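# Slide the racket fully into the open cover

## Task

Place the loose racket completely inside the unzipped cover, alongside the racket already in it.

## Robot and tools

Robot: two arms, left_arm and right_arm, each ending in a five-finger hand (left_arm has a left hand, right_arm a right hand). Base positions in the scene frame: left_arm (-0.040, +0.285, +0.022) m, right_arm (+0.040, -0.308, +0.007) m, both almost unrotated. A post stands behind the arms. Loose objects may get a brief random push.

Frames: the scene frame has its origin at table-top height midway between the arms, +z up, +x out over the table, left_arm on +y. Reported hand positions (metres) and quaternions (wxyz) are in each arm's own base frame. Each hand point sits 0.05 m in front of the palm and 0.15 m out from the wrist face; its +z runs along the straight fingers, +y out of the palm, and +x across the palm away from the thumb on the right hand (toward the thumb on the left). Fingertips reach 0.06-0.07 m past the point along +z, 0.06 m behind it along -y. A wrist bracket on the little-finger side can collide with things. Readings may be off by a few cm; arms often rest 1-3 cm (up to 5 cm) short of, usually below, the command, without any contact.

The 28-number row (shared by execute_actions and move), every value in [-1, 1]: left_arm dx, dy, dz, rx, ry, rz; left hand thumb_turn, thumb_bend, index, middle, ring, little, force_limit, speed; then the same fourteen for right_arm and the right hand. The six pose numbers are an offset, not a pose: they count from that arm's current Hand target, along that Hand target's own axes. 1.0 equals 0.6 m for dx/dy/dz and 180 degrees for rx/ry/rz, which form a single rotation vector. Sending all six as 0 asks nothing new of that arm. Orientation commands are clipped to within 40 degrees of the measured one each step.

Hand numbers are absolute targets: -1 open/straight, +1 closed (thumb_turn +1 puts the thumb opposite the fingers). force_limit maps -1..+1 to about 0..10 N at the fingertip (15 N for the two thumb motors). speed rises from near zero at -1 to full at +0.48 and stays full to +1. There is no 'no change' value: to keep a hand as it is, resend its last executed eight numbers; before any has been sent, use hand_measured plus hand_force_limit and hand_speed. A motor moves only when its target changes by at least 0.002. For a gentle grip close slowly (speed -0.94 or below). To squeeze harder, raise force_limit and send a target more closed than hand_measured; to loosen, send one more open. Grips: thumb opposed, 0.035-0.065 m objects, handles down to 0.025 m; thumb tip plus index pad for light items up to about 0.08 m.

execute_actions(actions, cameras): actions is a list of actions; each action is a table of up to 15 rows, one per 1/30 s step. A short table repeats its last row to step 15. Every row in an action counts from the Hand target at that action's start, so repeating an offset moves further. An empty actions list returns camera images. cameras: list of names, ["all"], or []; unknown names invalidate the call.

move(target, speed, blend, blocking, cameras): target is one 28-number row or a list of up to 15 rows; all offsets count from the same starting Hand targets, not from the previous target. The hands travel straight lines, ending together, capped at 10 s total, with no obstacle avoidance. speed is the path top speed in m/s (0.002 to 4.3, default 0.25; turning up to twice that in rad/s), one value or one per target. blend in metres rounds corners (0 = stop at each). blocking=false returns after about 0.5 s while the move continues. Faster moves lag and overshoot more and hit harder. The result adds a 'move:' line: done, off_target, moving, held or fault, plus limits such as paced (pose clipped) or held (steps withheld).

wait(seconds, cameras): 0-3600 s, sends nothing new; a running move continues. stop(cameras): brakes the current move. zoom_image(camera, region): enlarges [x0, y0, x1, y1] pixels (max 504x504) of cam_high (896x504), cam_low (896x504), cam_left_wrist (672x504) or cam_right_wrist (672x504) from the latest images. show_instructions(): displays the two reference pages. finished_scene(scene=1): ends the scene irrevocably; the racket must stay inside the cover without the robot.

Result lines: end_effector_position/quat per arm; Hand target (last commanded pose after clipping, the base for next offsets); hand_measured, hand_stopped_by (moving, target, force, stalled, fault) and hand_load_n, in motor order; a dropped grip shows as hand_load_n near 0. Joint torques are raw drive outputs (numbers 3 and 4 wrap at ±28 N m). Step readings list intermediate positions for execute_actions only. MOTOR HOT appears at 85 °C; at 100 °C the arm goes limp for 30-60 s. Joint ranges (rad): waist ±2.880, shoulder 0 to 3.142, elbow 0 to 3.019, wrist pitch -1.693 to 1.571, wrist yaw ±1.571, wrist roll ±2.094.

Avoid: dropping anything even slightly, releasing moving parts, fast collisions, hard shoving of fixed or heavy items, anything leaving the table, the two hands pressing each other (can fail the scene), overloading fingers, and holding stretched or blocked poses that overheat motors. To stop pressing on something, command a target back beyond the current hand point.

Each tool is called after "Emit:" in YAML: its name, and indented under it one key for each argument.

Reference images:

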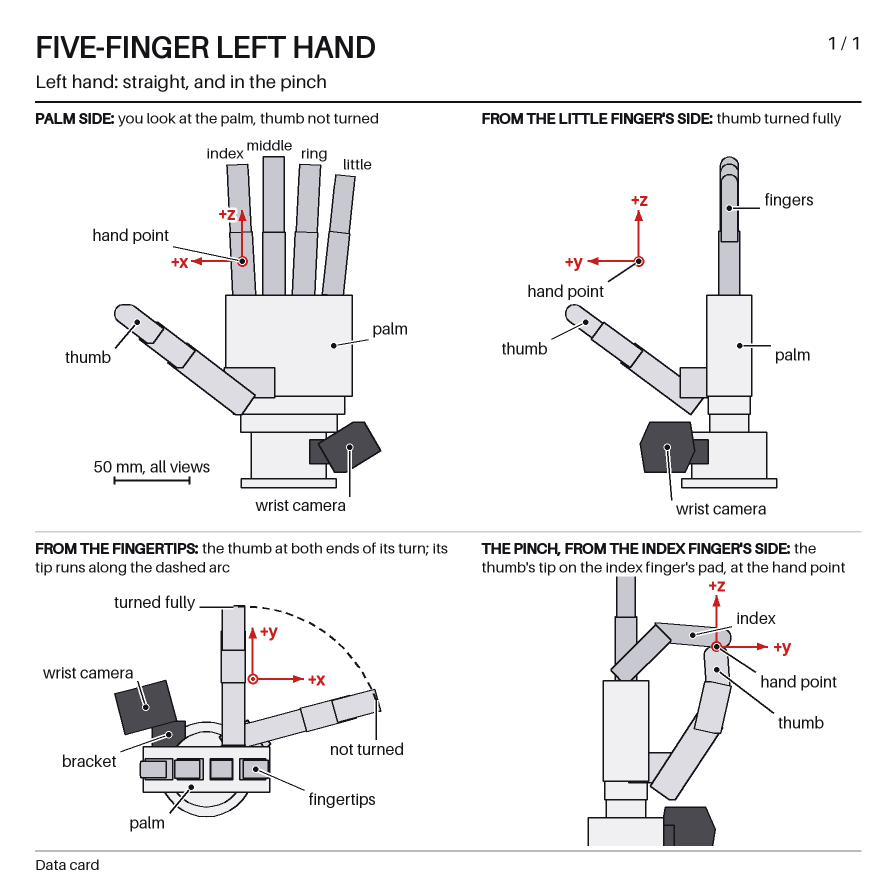

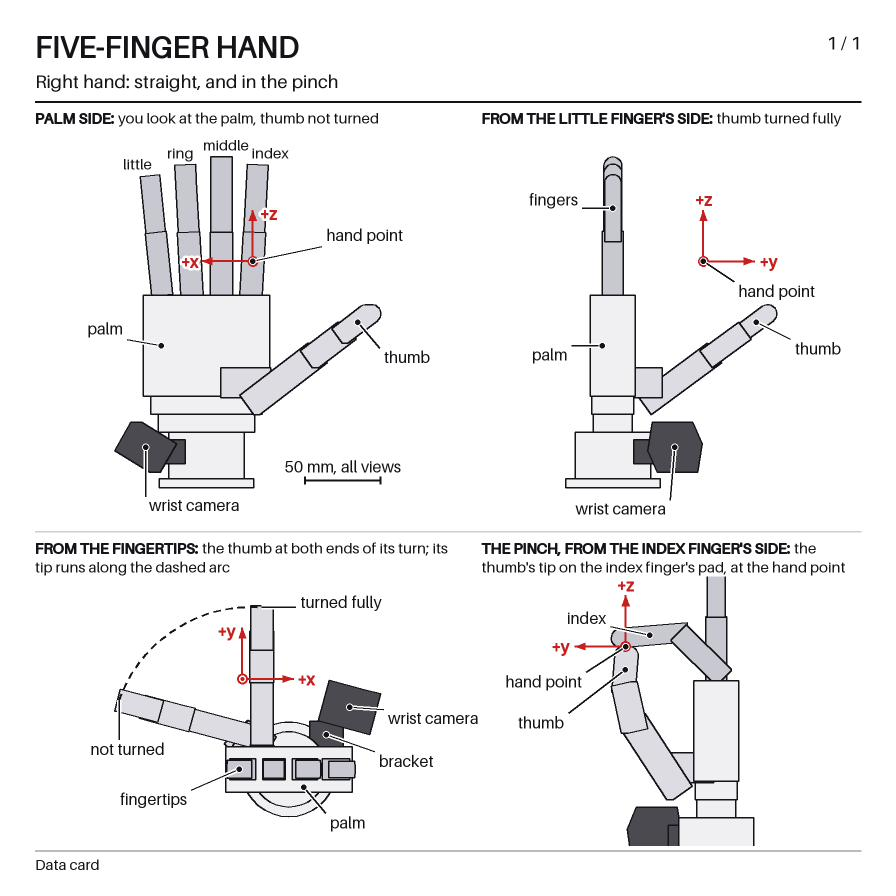

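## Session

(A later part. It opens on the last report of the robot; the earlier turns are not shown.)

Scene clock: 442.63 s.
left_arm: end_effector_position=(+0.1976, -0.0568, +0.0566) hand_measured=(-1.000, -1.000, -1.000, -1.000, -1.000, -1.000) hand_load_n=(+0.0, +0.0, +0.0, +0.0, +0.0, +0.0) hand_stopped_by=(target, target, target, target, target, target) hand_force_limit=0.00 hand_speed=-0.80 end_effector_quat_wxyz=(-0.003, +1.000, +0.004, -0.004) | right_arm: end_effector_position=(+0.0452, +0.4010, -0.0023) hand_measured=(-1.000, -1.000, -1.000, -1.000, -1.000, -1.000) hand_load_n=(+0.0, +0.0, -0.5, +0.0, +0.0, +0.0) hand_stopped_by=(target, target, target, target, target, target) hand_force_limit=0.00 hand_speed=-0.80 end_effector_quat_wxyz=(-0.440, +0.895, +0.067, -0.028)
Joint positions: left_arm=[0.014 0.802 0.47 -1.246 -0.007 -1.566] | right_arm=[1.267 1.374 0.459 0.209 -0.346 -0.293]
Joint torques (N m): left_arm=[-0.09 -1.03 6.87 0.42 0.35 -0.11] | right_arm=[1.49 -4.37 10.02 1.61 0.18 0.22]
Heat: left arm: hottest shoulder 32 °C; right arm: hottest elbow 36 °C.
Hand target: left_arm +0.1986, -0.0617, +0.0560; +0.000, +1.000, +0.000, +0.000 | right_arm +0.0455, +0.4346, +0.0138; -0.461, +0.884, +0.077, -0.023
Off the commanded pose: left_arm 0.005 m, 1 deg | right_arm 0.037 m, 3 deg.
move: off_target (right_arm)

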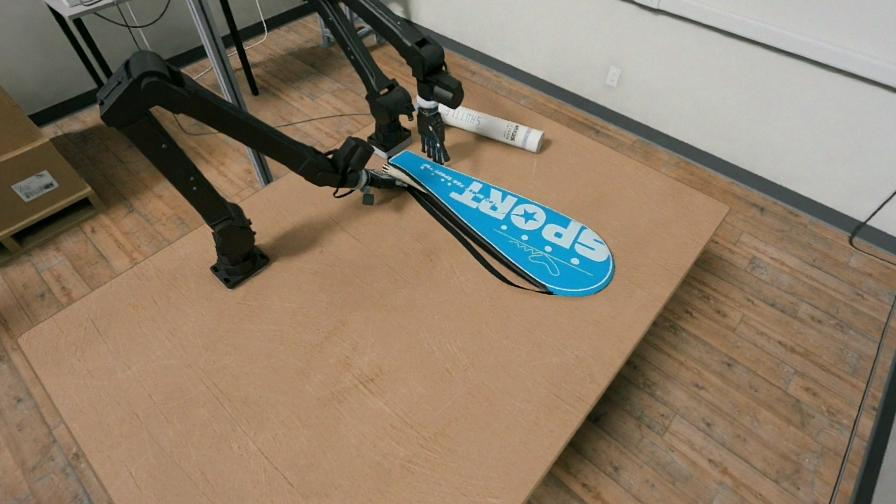

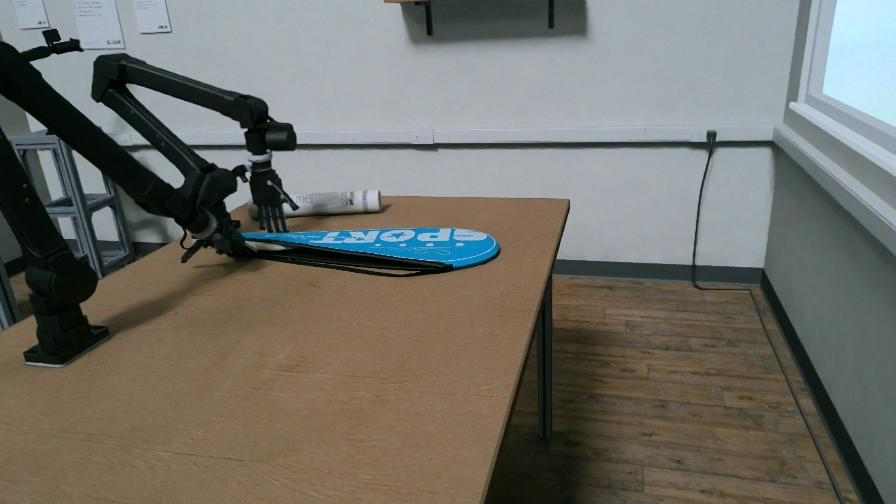

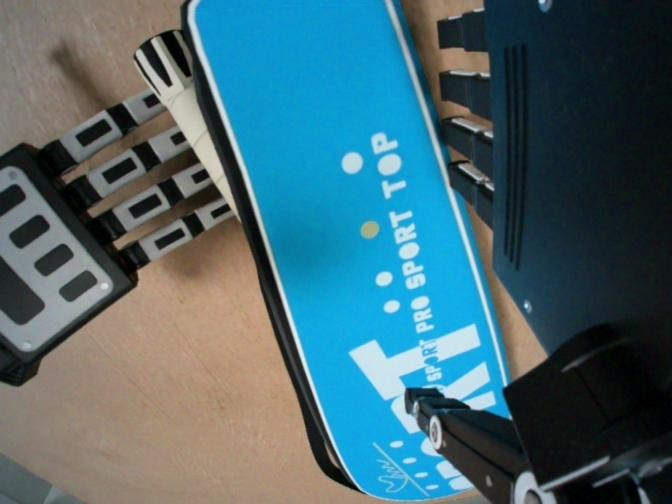

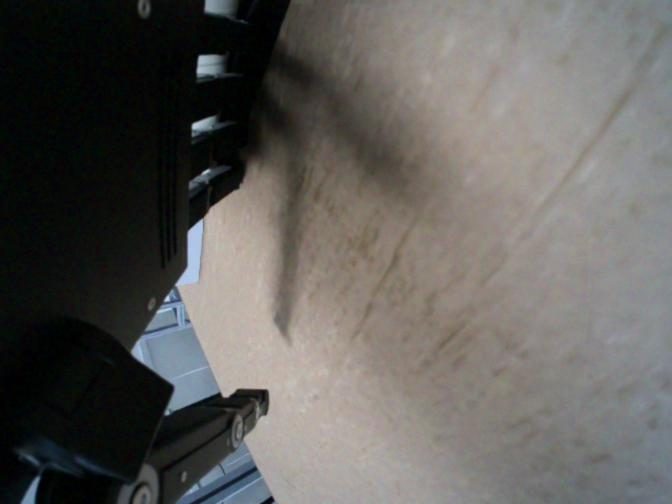

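Emit:
move:
  target: [0,0,0,0,0,0,-1,-1,-1,-1,-1,-1,0,-0.8,0.0087,-0.028,0.0405,0,0,0,-1,-1,-1,-1,-1,-1,0,-0.8]
  speed: 0.04
  cameras: ["all"]

Emit:
zoom_image:
  camera: "cam_left_wrist"
  region: [60, 0, 340, 330]

Emit:
zoom_image:
  camera: "cam_high"
  region: [340, 100, 480, 240]

Scene clock: 449.67 s.
left_arm: end_effector_position=(+0.1987, -0.0511, +0.0551) hand_measured=(-1.000, -1.000, -1.000, -1.000, -1.000, -1.000) hand_load_n=(+0.0, -0.5, +0.0, +0.5, +0.0, +0.0) hand_stopped_by=(target, target, target, target, target, target) hand_force_limit=0.00 hand_speed=-0.80 end_effector_quat_wxyz=(-0.017, +1.000, +0.008, -0.003) | right_arm: end_effector_position=(+0.0452, +0.4214, -0.0020) hand_measured=(-1.000, -1.000, -1.000, -1.000, -1.000, -1.000) hand_load_n=(-0.5, +0.0, +0.0, +0.0, -1.0, +0.0) hand_stopped_by=(target, target, target, target, target, target) hand_force_limit=0.00 hand_speed=-0.80 end_effector_quat_wxyz=(-0.439, +0.895, +0.065, -0.031)
Joint positions: left_arm=[0.014 0.802 0.47 -1.243 -0.034 -1.572] | right_arm=[1.284 1.425 0.511 0.209 -0.336 -0.276]
Joint torques (N m): left_arm=[-0.09 -0.97 6.9 0.29 1.55 -0.02] | right_arm=[1.9 -3.84 11.63 1.57 0.44 0.2]
Heat: left arm: hottest shoulder 32 °C; right arm: hottest elbow 37 °C.
Hand target: left_arm +0.1987, -0.0617, +0.0560; +0.000, +1.000, -0.001, +0.000 | right_arm +0.0460, +0.4646, +0.0138; -0.461, +0.884, +0.077, -0.023
Off the commanded pose: left_arm 0.011 m, 2 deg | right_arm 0.046 m, 3 deg.
move: off_target (right_arm)

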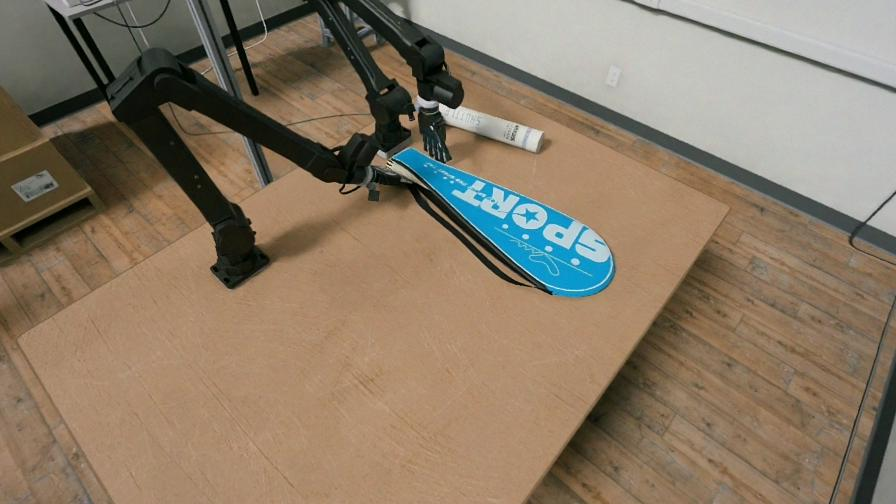

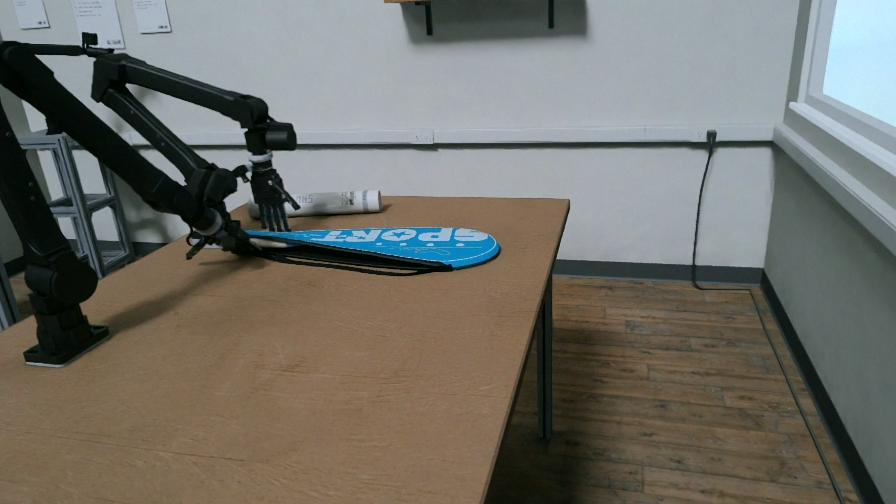

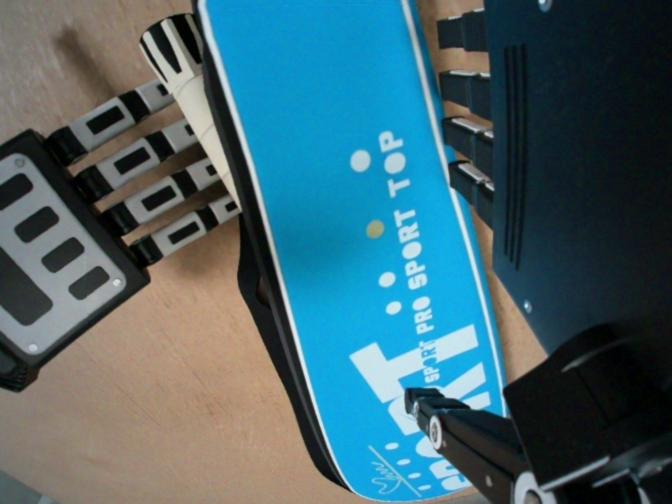

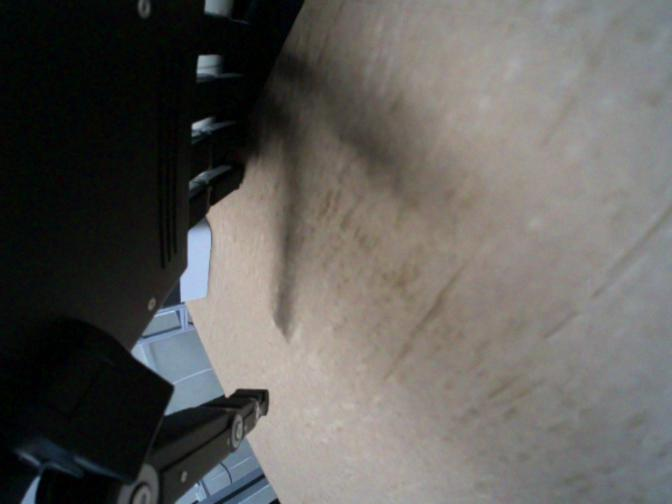

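Scaled by 1.527 from the camera's image (finer frame: 960x720).

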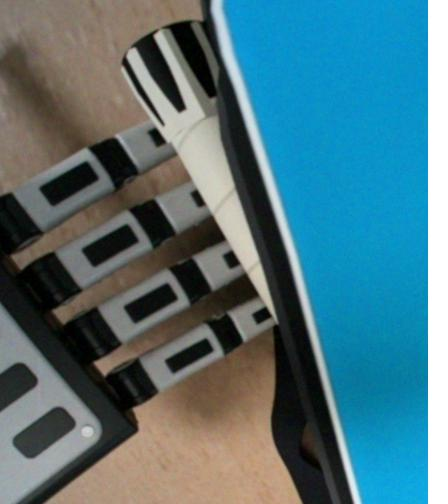

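Scaled by 3.600 from the camera's image (finer frame: 1280x720).

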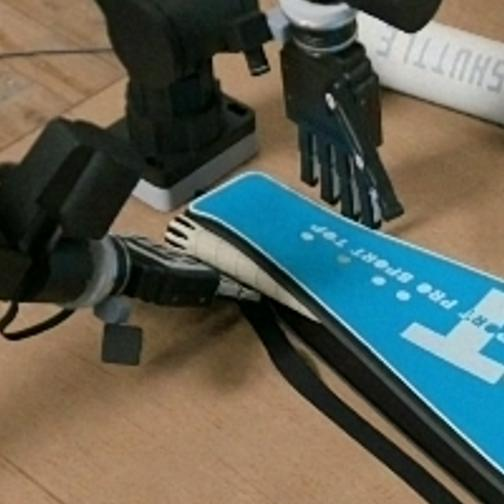

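Emit:
zoom_image:
  camera: "cam_low"
  region: [190, 200, 310, 280]

Emit:
zoom_image:
  camera: "cam_high"
  region: [375, 140, 445, 210]

Emit:
zoom_image:
  camera: "cam_right_wrist"
  region: [180, 0, 320, 200]

Scaled by 4.200 from the camera's image (finer frame: 1280x720).

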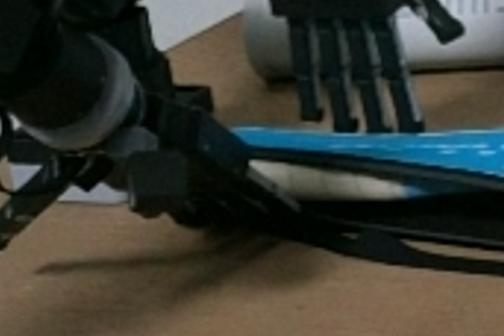

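Scaled by 7.200 from the camera's image (finer frame: 1280x720).

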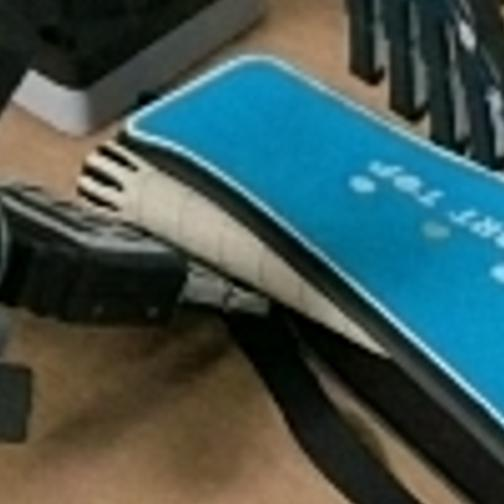

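Scaled by 2.520 from the camera's image (finer frame: 960x720).

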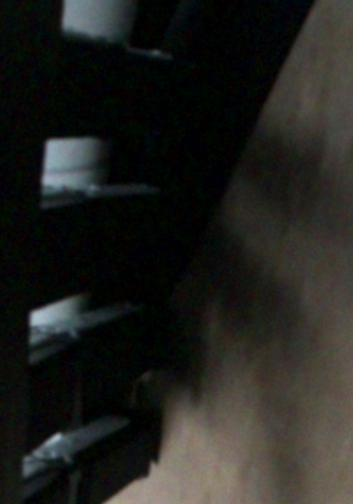

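Emit:
move:
  target:
    - [0,0,0,0,0,0,-1,-1,-1,-1,-1,-1,0,-0.8,-0.0305,0.099,-0.141,0,0,0,-1,-1,-1,-1,-1,-1,0,-0.8]
    - [0,0,0,0,0,0,-1,-1,-1,-1,-1,-1,0,-0.8,-0.1535,0.0865,-0.1232,0,0,0,-1,-1,-1,-1,-1,-1,0,-0.8]
  speed: 0.1
  blend: [0.02,0]
  cameras: ["all"]

Emit:
zoom_image:
  camera: "cam_left_wrist"
  region: [60, 0, 340, 330]

Emit:
zoom_image:
  camera: "cam_high"
  region: [360, 120, 460, 220]

Emit:
zoom_image:
  camera: "cam_low"
  region: [190, 200, 310, 280]

Scene clock: 476.47 s.
left_arm: end_effector_position=(+0.1988, -0.0560, +0.0565) hand_measured=(-1.000, -1.000, -1.000, -1.000, -1.000, -1.000) hand_load_n=(+0.0, +0.0, +0.0, +0.0, +0.0, +0.0) hand_stopped_by=(target, target, target, target, target, target) hand_force_limit=0.00 hand_speed=-0.80 end_effector_quat_wxyz=(-0.005, +1.000, +0.008, -0.003) | right_arm: end_effector_position=(-0.0271, +0.3550, +0.0019) hand_measured=(-1.000, -1.000, -1.000, -1.000, -1.000, -1.000) hand_load_n=(+0.0, +0.0, +0.0, +0.0, +0.0, +0.0) hand_stopped_by=(target, target, target, target, target, target) hand_force_limit=0.00 hand_speed=-0.80 end_effector_quat_wxyz=(-0.443, +0.893, +0.076, -0.023)
Joint positions: left_arm=[0.014 0.802 0.47 -1.243 -0.01 -1.572] | right_arm=[1.501 1.176 0.304 0.212 -0.163 -0.159]
Joint torques (N m): left_arm=[-0.15 -1.03 6.87 0.31 0.49 -0.03] | right_arm=[0.97 -5.07 5.55 2.1 0.04 0.23]
Heat: left arm: hottest shoulder 32 °C; right arm: hottest elbow 41 °C.
Hand target: left_arm +0.1987, -0.0618, +0.0560; +0.000, +1.000, -0.001, +0.000 | right_arm -0.0308, +0.3609, +0.0109; -0.461, +0.884, +0.077, -0.023
Off the commanded pose: left_arm 0.006 m, 1 deg | right_arm 0.011 m, 2 deg.
move: off_target (right_arm)

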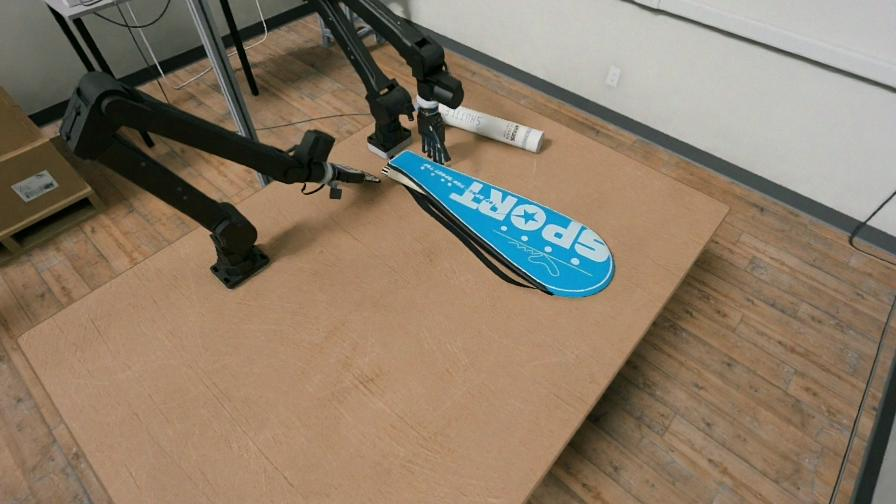

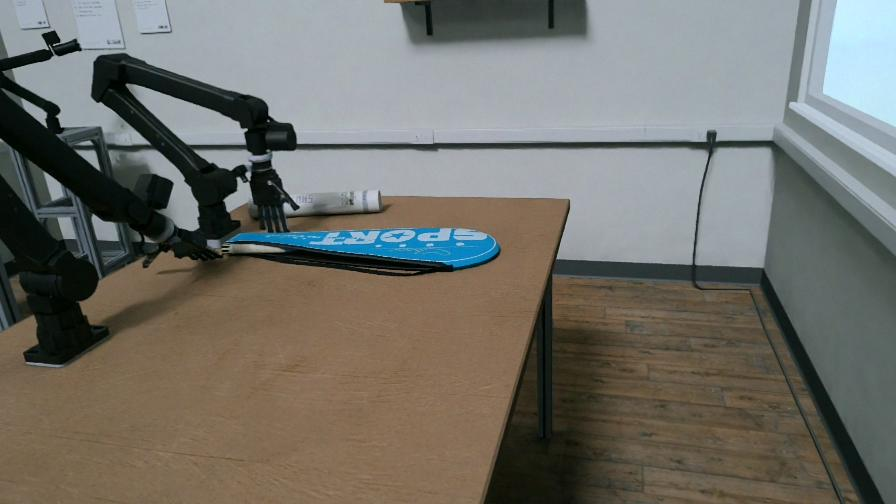

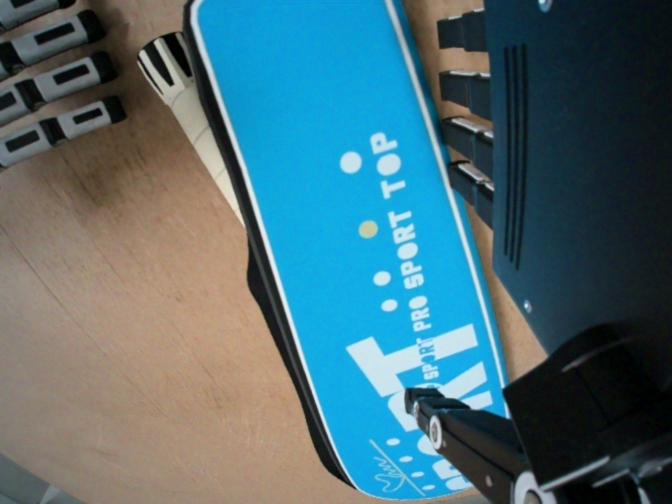

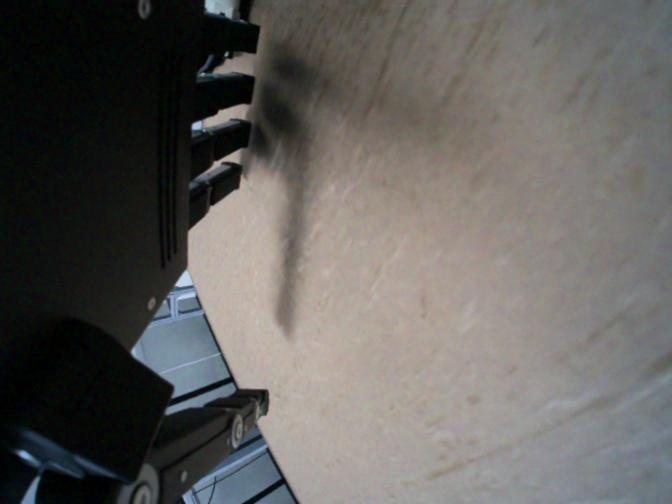

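Scaled by 1.527 from the camera's image (finer frame: 960x720).

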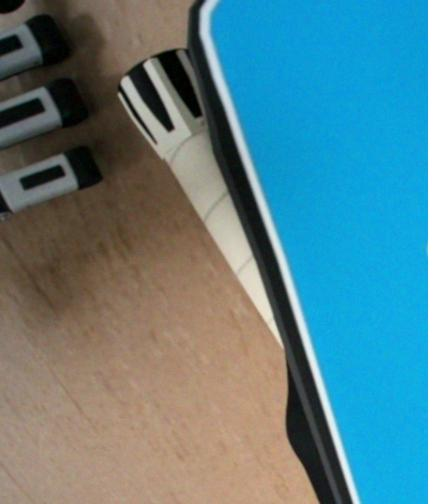

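Scaled by 5.040 from the camera's image (finer frame: 1280x720).

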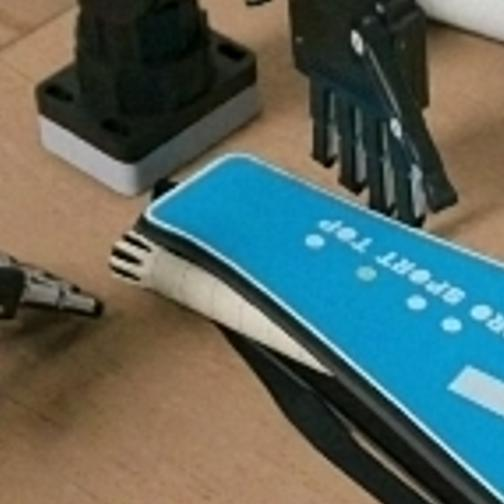

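Scaled by 4.200 from the camera's image (finer frame: 1280x720).

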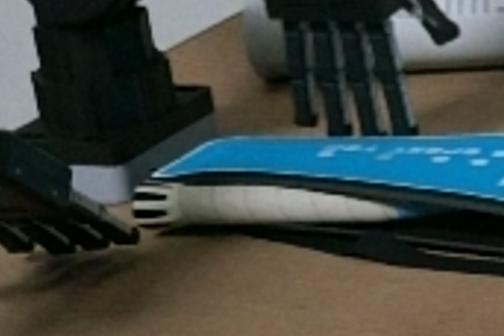

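Emit:
move:
  target: [0,0,0,0,0,0,-1,-1,-1,-1,-1,-1,0,-0.8,0.013,-0.0424,0.0605,0,0,0,-1,-1,-1,-1,-1,-1,0,-0.8]
  speed: 0.06
  cameras: ["all"]

Emit:
zoom_image:
  camera: "cam_left_wrist"
  region: [60, 0, 340, 330]

Emit:
zoom_image:
  camera: "cam_high"
  region: [360, 120, 460, 220]

Emit:
zoom_image:
  camera: "cam_low"
  region: [190, 200, 310, 280]

Scene clock: 489.33 s.
left_arm: end_effector_position=(+0.1988, -0.0560, +0.0565) hand_measured=(-1.000, -1.000, -1.000, -1.000, -1.000, -1.000) hand_load_n=(+0.0, -0.5, +0.0, +0.0, +0.0, +0.0) hand_stopped_by=(target, target, target, target, target, target) hand_force_limit=0.00 hand_speed=-0.80 end_effector_quat_wxyz=(-0.005, +1.000, +0.008, -0.003) | right_arm: end_effector_position=(-0.0251, +0.3788, -0.0049) hand_measured=(-1.000, -1.000, -1.000, -1.000, -1.000, -1.000) hand_load_n=(-0.5, +0.0, +0.0, +0.0, +0.0, +0.0) hand_stopped_by=(target, target, target, target, target, target) hand_force_limit=0.00 hand_speed=-0.80 end_effector_quat_wxyz=(-0.438, +0.896, +0.072, -0.023)
Joint positions: left_arm=[0.014 0.802 0.47 -1.243 -0.01 -1.572] | right_arm=[1.501 1.284 0.362 0.25 -0.159 -0.154]
Joint torques (N m): left_arm=[-0.03 -0.97 6.89 0.31 0.49 -0.03] | right_arm=[0.97 -3.9 8.92 1.87 0.09 0.22]
Heat: left arm: hottest shoulder 32 °C; right arm: hottest elbow 39 °C.
Hand target: left_arm +0.1987, -0.0618, +0.0560; +0.000, +1.000, -0.001, +0.000 | right_arm -0.0300, +0.4059, +0.0111; -0.461, +0.884, +0.077, -0.023
Off the commanded pose: left_arm 0.006 m, 1 deg | right_arm 0.032 m, 3 deg.
move: off_target (right_arm)

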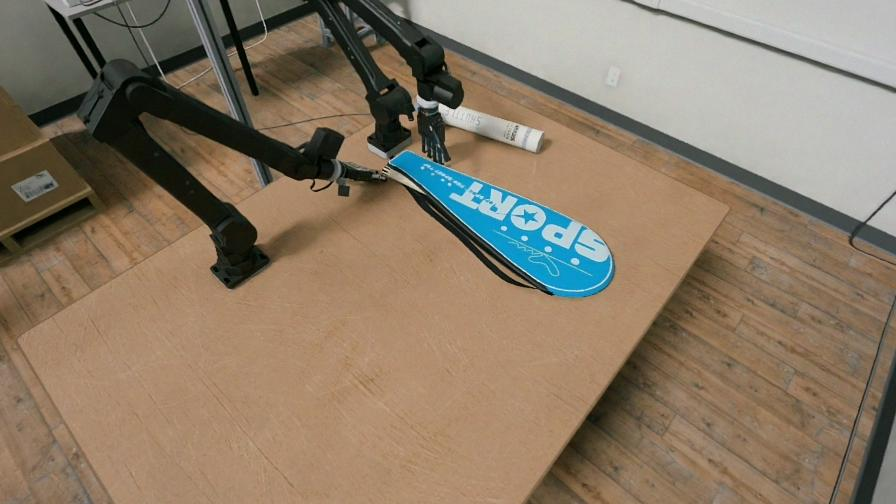

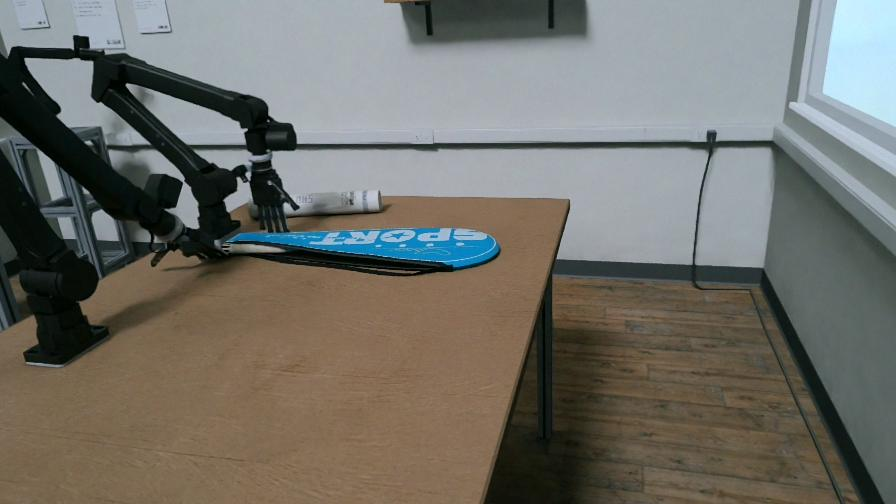

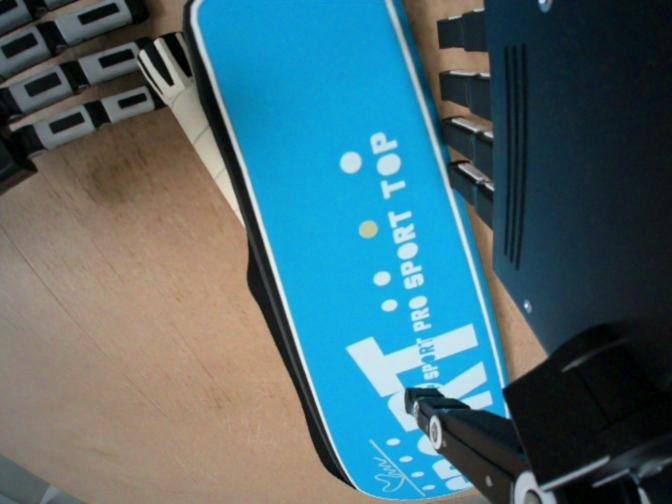

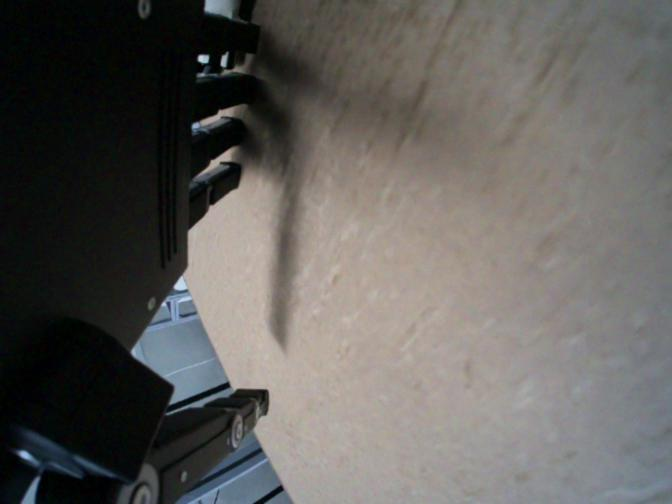

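Scaled by 1.527 from the camera's image (finer frame: 960x720).

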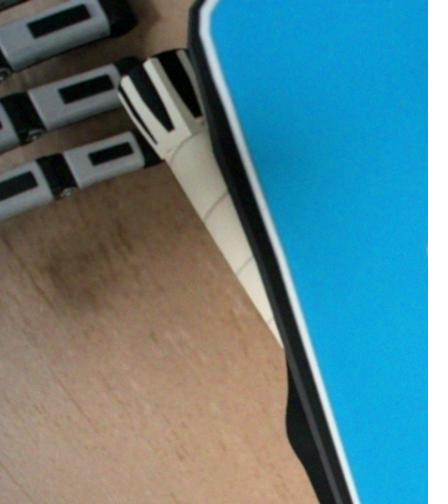

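Scaled by 5.040 from the camera's image (finer frame: 1280x720).

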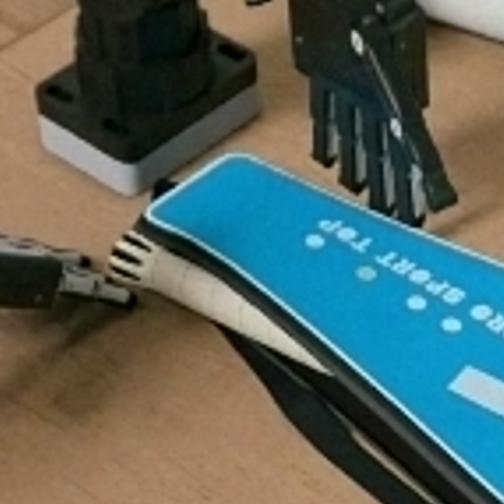

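Scaled by 4.200 from the camera's image (finer frame: 1280x720).

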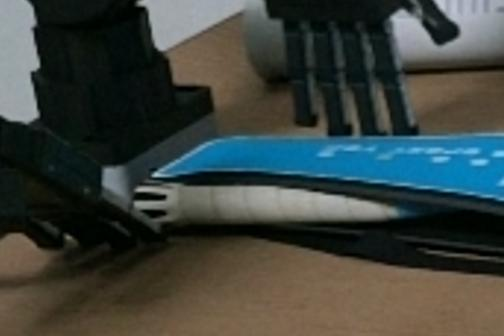

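Emit:
move:
  target:
    - [0,0,0,0,0,0,-1,-1,-1,-1,-1,-1,0,-0.8,-0.0145,0.05,-0.08,0,0,0,-1,-1,-1,-1,-1,-1,0,-0.8]
    - [0,0,0,0,0,0,-1,-1,-1,-1,-1,-1,0,-0.8,-0.087,0.042,-0.071,0,0,0,-1,-1,-1,-1,-1,-1,0,-0.8]
    - [0,0,0,0,0,0,-1,-1,-1,-1,-1,-1,0,-0.8,-0.065,-0.034,0.022,0,0,0,-1,-1,-1,-1,-1,-1,0,-0.8]
  speed: 0.08
  blend: [0.01,0.01,0]
  cameras: ["all"]

Emit:
zoom_image:
  camera: "cam_left_wrist"
  region: [60, 0, 340, 330]

Emit:
zoom_image:
  camera: "cam_high"
  region: [360, 120, 460, 220]

Emit:
zoom_image:
  camera: "cam_low"
  region: [190, 200, 310, 280]

Scene clock: 500.47 s.
left_arm: end_effector_position=(+0.1988, -0.0561, +0.0565) hand_measured=(-1.000, -1.000, -1.000, -1.000, -1.000, -1.000) hand_load_n=(+0.0, +0.0, +0.0, +0.0, +0.0, +0.5) hand_stopped_by=(target, target, target, target, target, target) hand_force_limit=0.00 hand_speed=-0.80 end_effector_quat_wxyz=(-0.004, +1.000, +0.008, -0.003) | right_arm: end_effector_position=(-0.0755, +0.3906, -0.0016) hand_measured=(-1.000, -1.000, -1.000, -1.000, -1.000, -1.000) hand_load_n=(+0.0, +0.0, +0.0, +0.0, +0.0, +0.0) hand_stopped_by=(target, target, target, target, target, target) hand_force_limit=0.00 hand_speed=-0.80 end_effector_quat_wxyz=(-0.433, +0.897, +0.084, -0.025)
Joint positions: left_arm=[0.014 0.802 0.47 -1.243 -0.009 -1.572] | right_arm=[1.678 1.311 0.407 0.231 -0.035 -0.062]
Joint torques (N m): left_arm=[-0.09 -1.03 6.89 0.34 0.46 -0.03] | right_arm=[-1.26 -4.72 9.39 1.84 -0.13 0.12]
Heat: left arm: hottest shoulder 32 °C; right arm: hottest elbow 38 °C.
Hand target: left_arm +0.1987, -0.0617, +0.0560; +0.000, +1.000, -0.001, +0.000 | right_arm -0.0723, +0.4220, +0.0191; -0.461, +0.884, +0.077, -0.023
Off the commanded pose: left_arm 0.006 m, 1 deg | right_arm 0.038 m, 4 deg.
move: off_target (right_arm)

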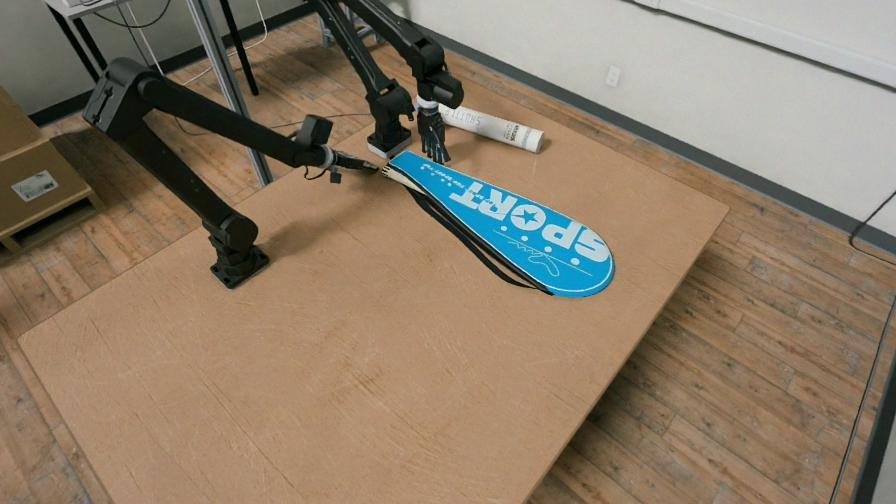

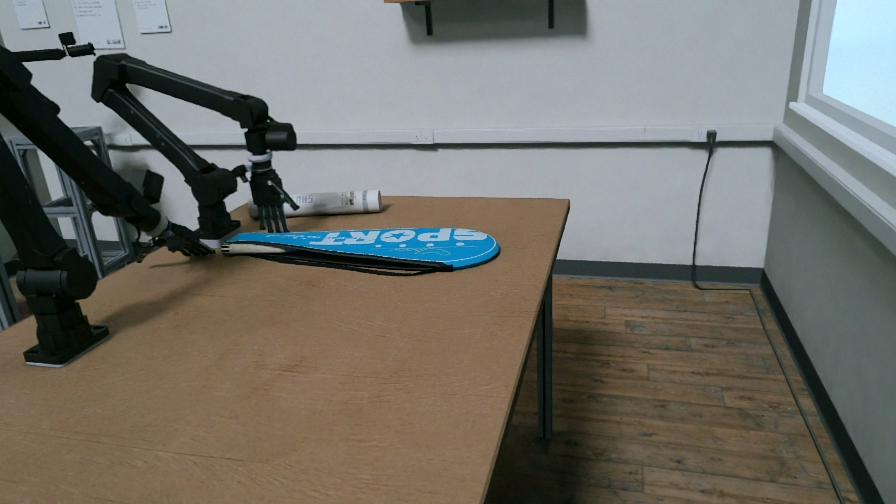

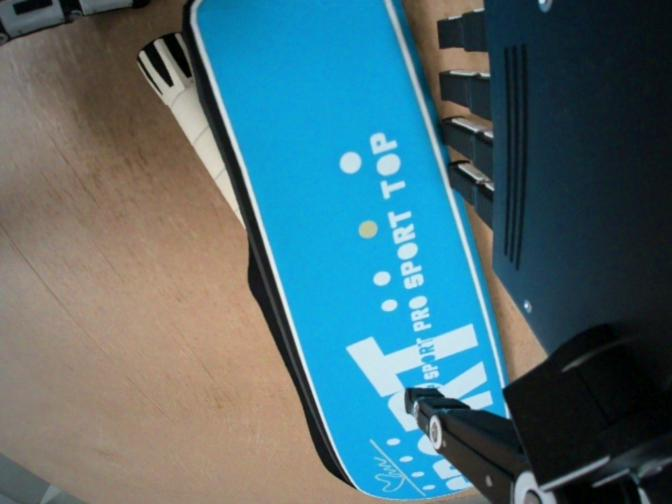

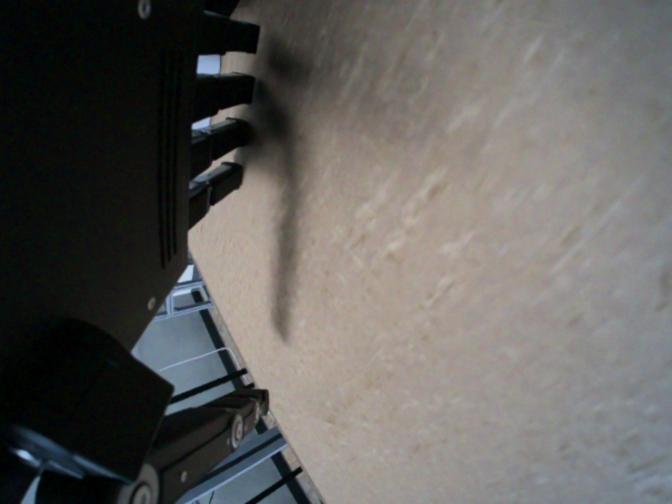

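Scaled by 1.527 from the camera's image (finer frame: 960x720).

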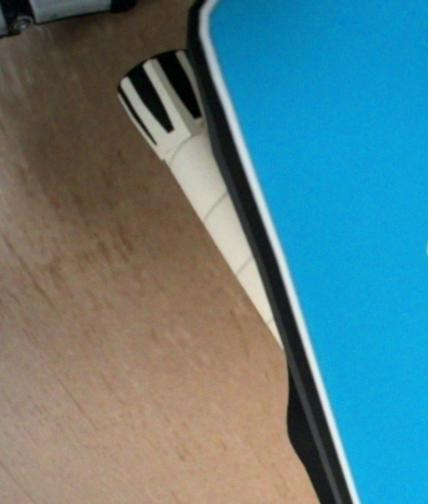

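Scaled by 5.040 from the camera's image (finer frame: 1280x720).

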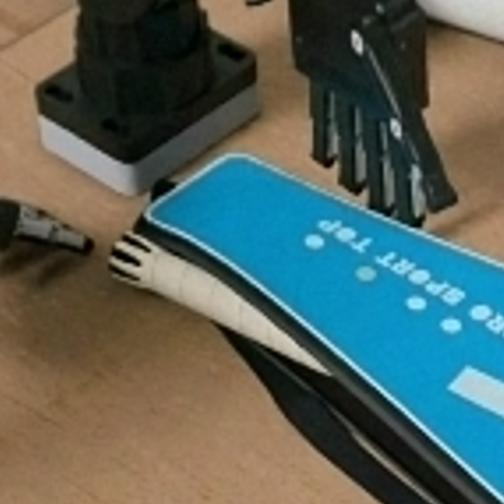

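Scaled by 4.200 from the camera's image (finer frame: 1280x720).

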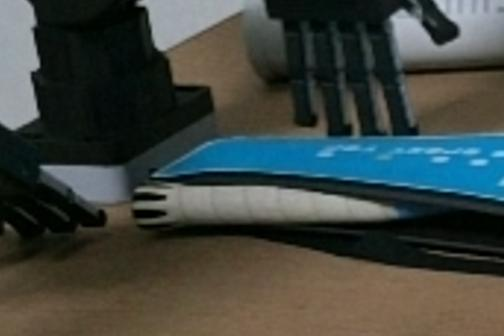

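Emit:
move:
  target: [0,0,0,0,0,0,-1,-1,-1,-1,-1,-1,0,-0.8,0.06,0,0,0,0,0,-1,-1,-1,-1,-1,-1,0,-0.8]
  speed: 0.05
  cameras: ["all"]

Emit:
zoom_image:
  camera: "cam_left_wrist"
  region: [60, 0, 340, 330]

Emit:
zoom_image:
  camera: "cam_high"
  region: [360, 120, 460, 220]

Emit:
zoom_image:
  camera: "cam_low"
  region: [190, 200, 310, 280]

Scene clock: 507.37 s.
left_arm: end_effector_position=(+0.1988, -0.0561, +0.0565) hand_measured=(-1.000, -1.000, -1.000, -1.000, -1.000, -1.000) hand_load_n=(+0.0, +0.0, +0.0, +0.0, +0.0, +0.0) hand_stopped_by=(target, target, target, target, target, target) hand_force_limit=0.00 hand_speed=-0.80 end_effector_quat_wxyz=(-0.004, +1.000, +0.008, -0.003) | right_arm: end_effector_position=(-0.0477, +0.3971, +0.0005) hand_measured=(-1.000, -1.000, -1.000, -1.000, -1.000, -1.000) hand_load_n=(-0.5, +0.0, +0.0, +0.0, +0.0, +0.0) hand_stopped_by=(target, target, target, target, target, target) hand_force_limit=0.00 hand_speed=-0.80 end_effector_quat_wxyz=(-0.436, +0.896, +0.081, -0.033)
Joint positions: left_arm=[0.014 0.802 0.47 -1.243 -0.009 -1.572] | right_arm=[1.569 1.32 0.417 0.231 -0.132 -0.119]
Joint torques (N m): left_arm=[-0.15 -0.97 6.87 0.31 0.45 -0.03] | right_arm=[-1.85 -4.84 9.61 1.47 -0.06 0]
Heat: left arm: hottest shoulder 32 °C; right arm: hottest elbow 38 °C.
Hand target: left_arm +0.1987, -0.0617, +0.0560; +0.000, +1.000, -0.001, +0.000 | right_arm -0.0367, +0.4276, +0.0202; -0.461, +0.884, +0.077, -0.023
Off the commanded pose: left_arm 0.006 m, 1 deg | right_arm 0.038 m, 3 deg.
move: off_target (right_arm)

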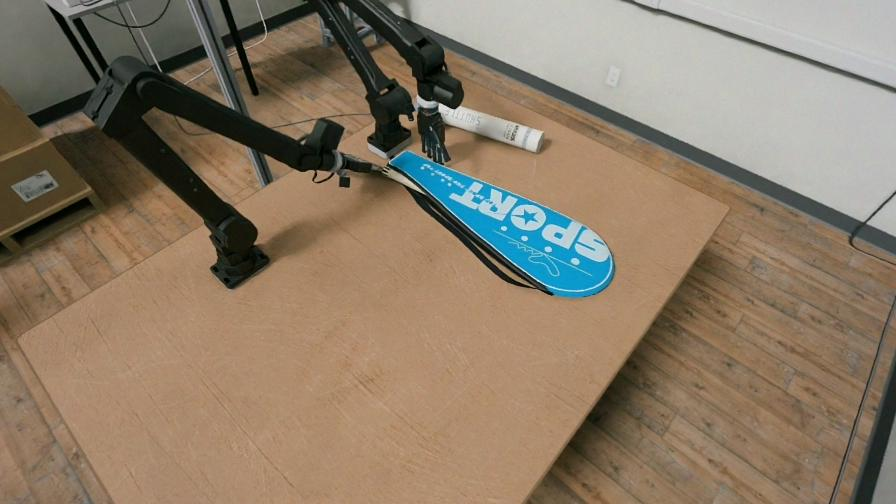

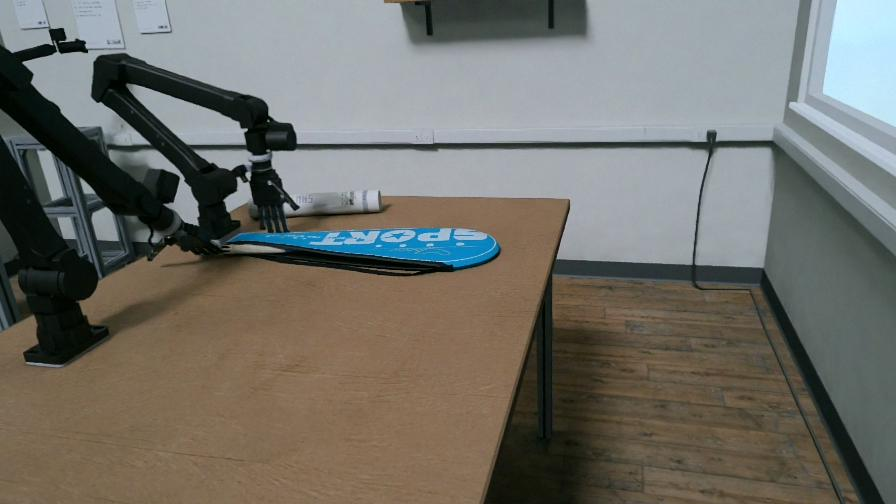

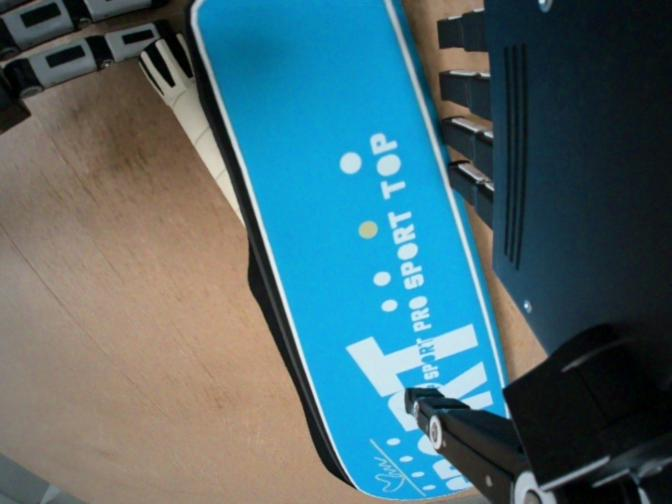

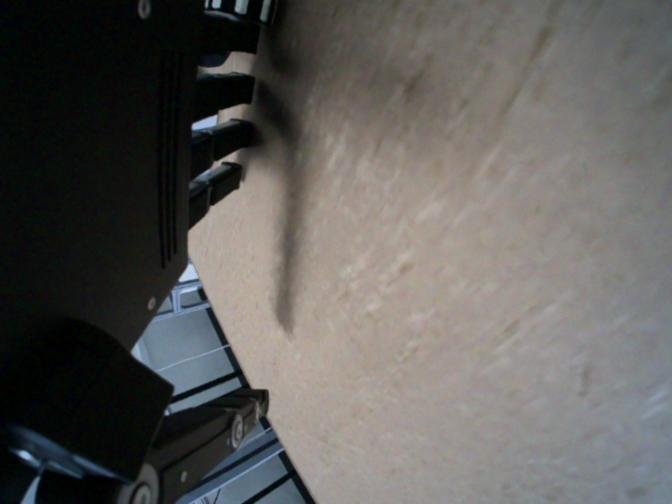

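Scaled by 1.527 from the camera's image (finer frame: 960x720).

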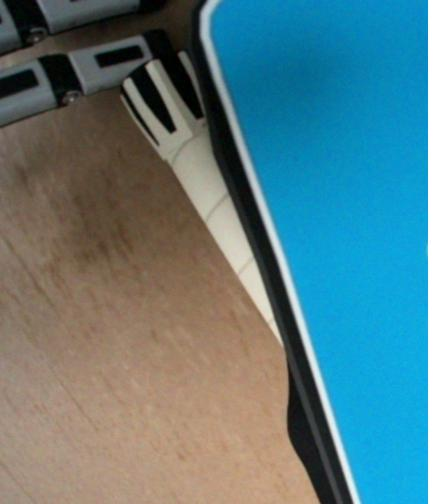

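Scaled by 5.040 from the camera's image (finer frame: 1280x720).

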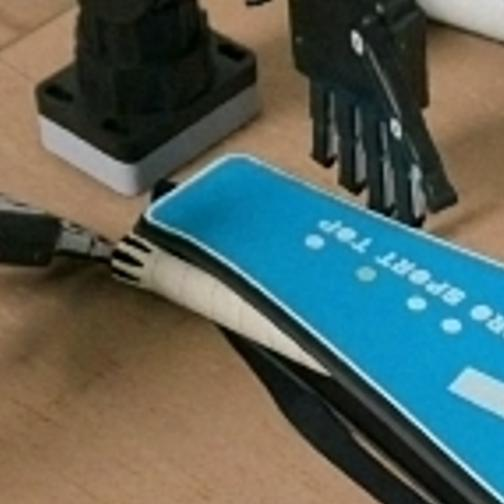

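Scaled by 4.200 from the camera's image (finer frame: 1280x720).

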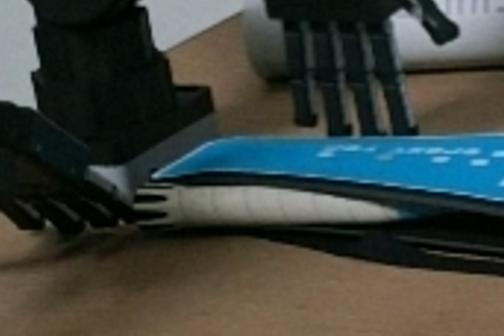

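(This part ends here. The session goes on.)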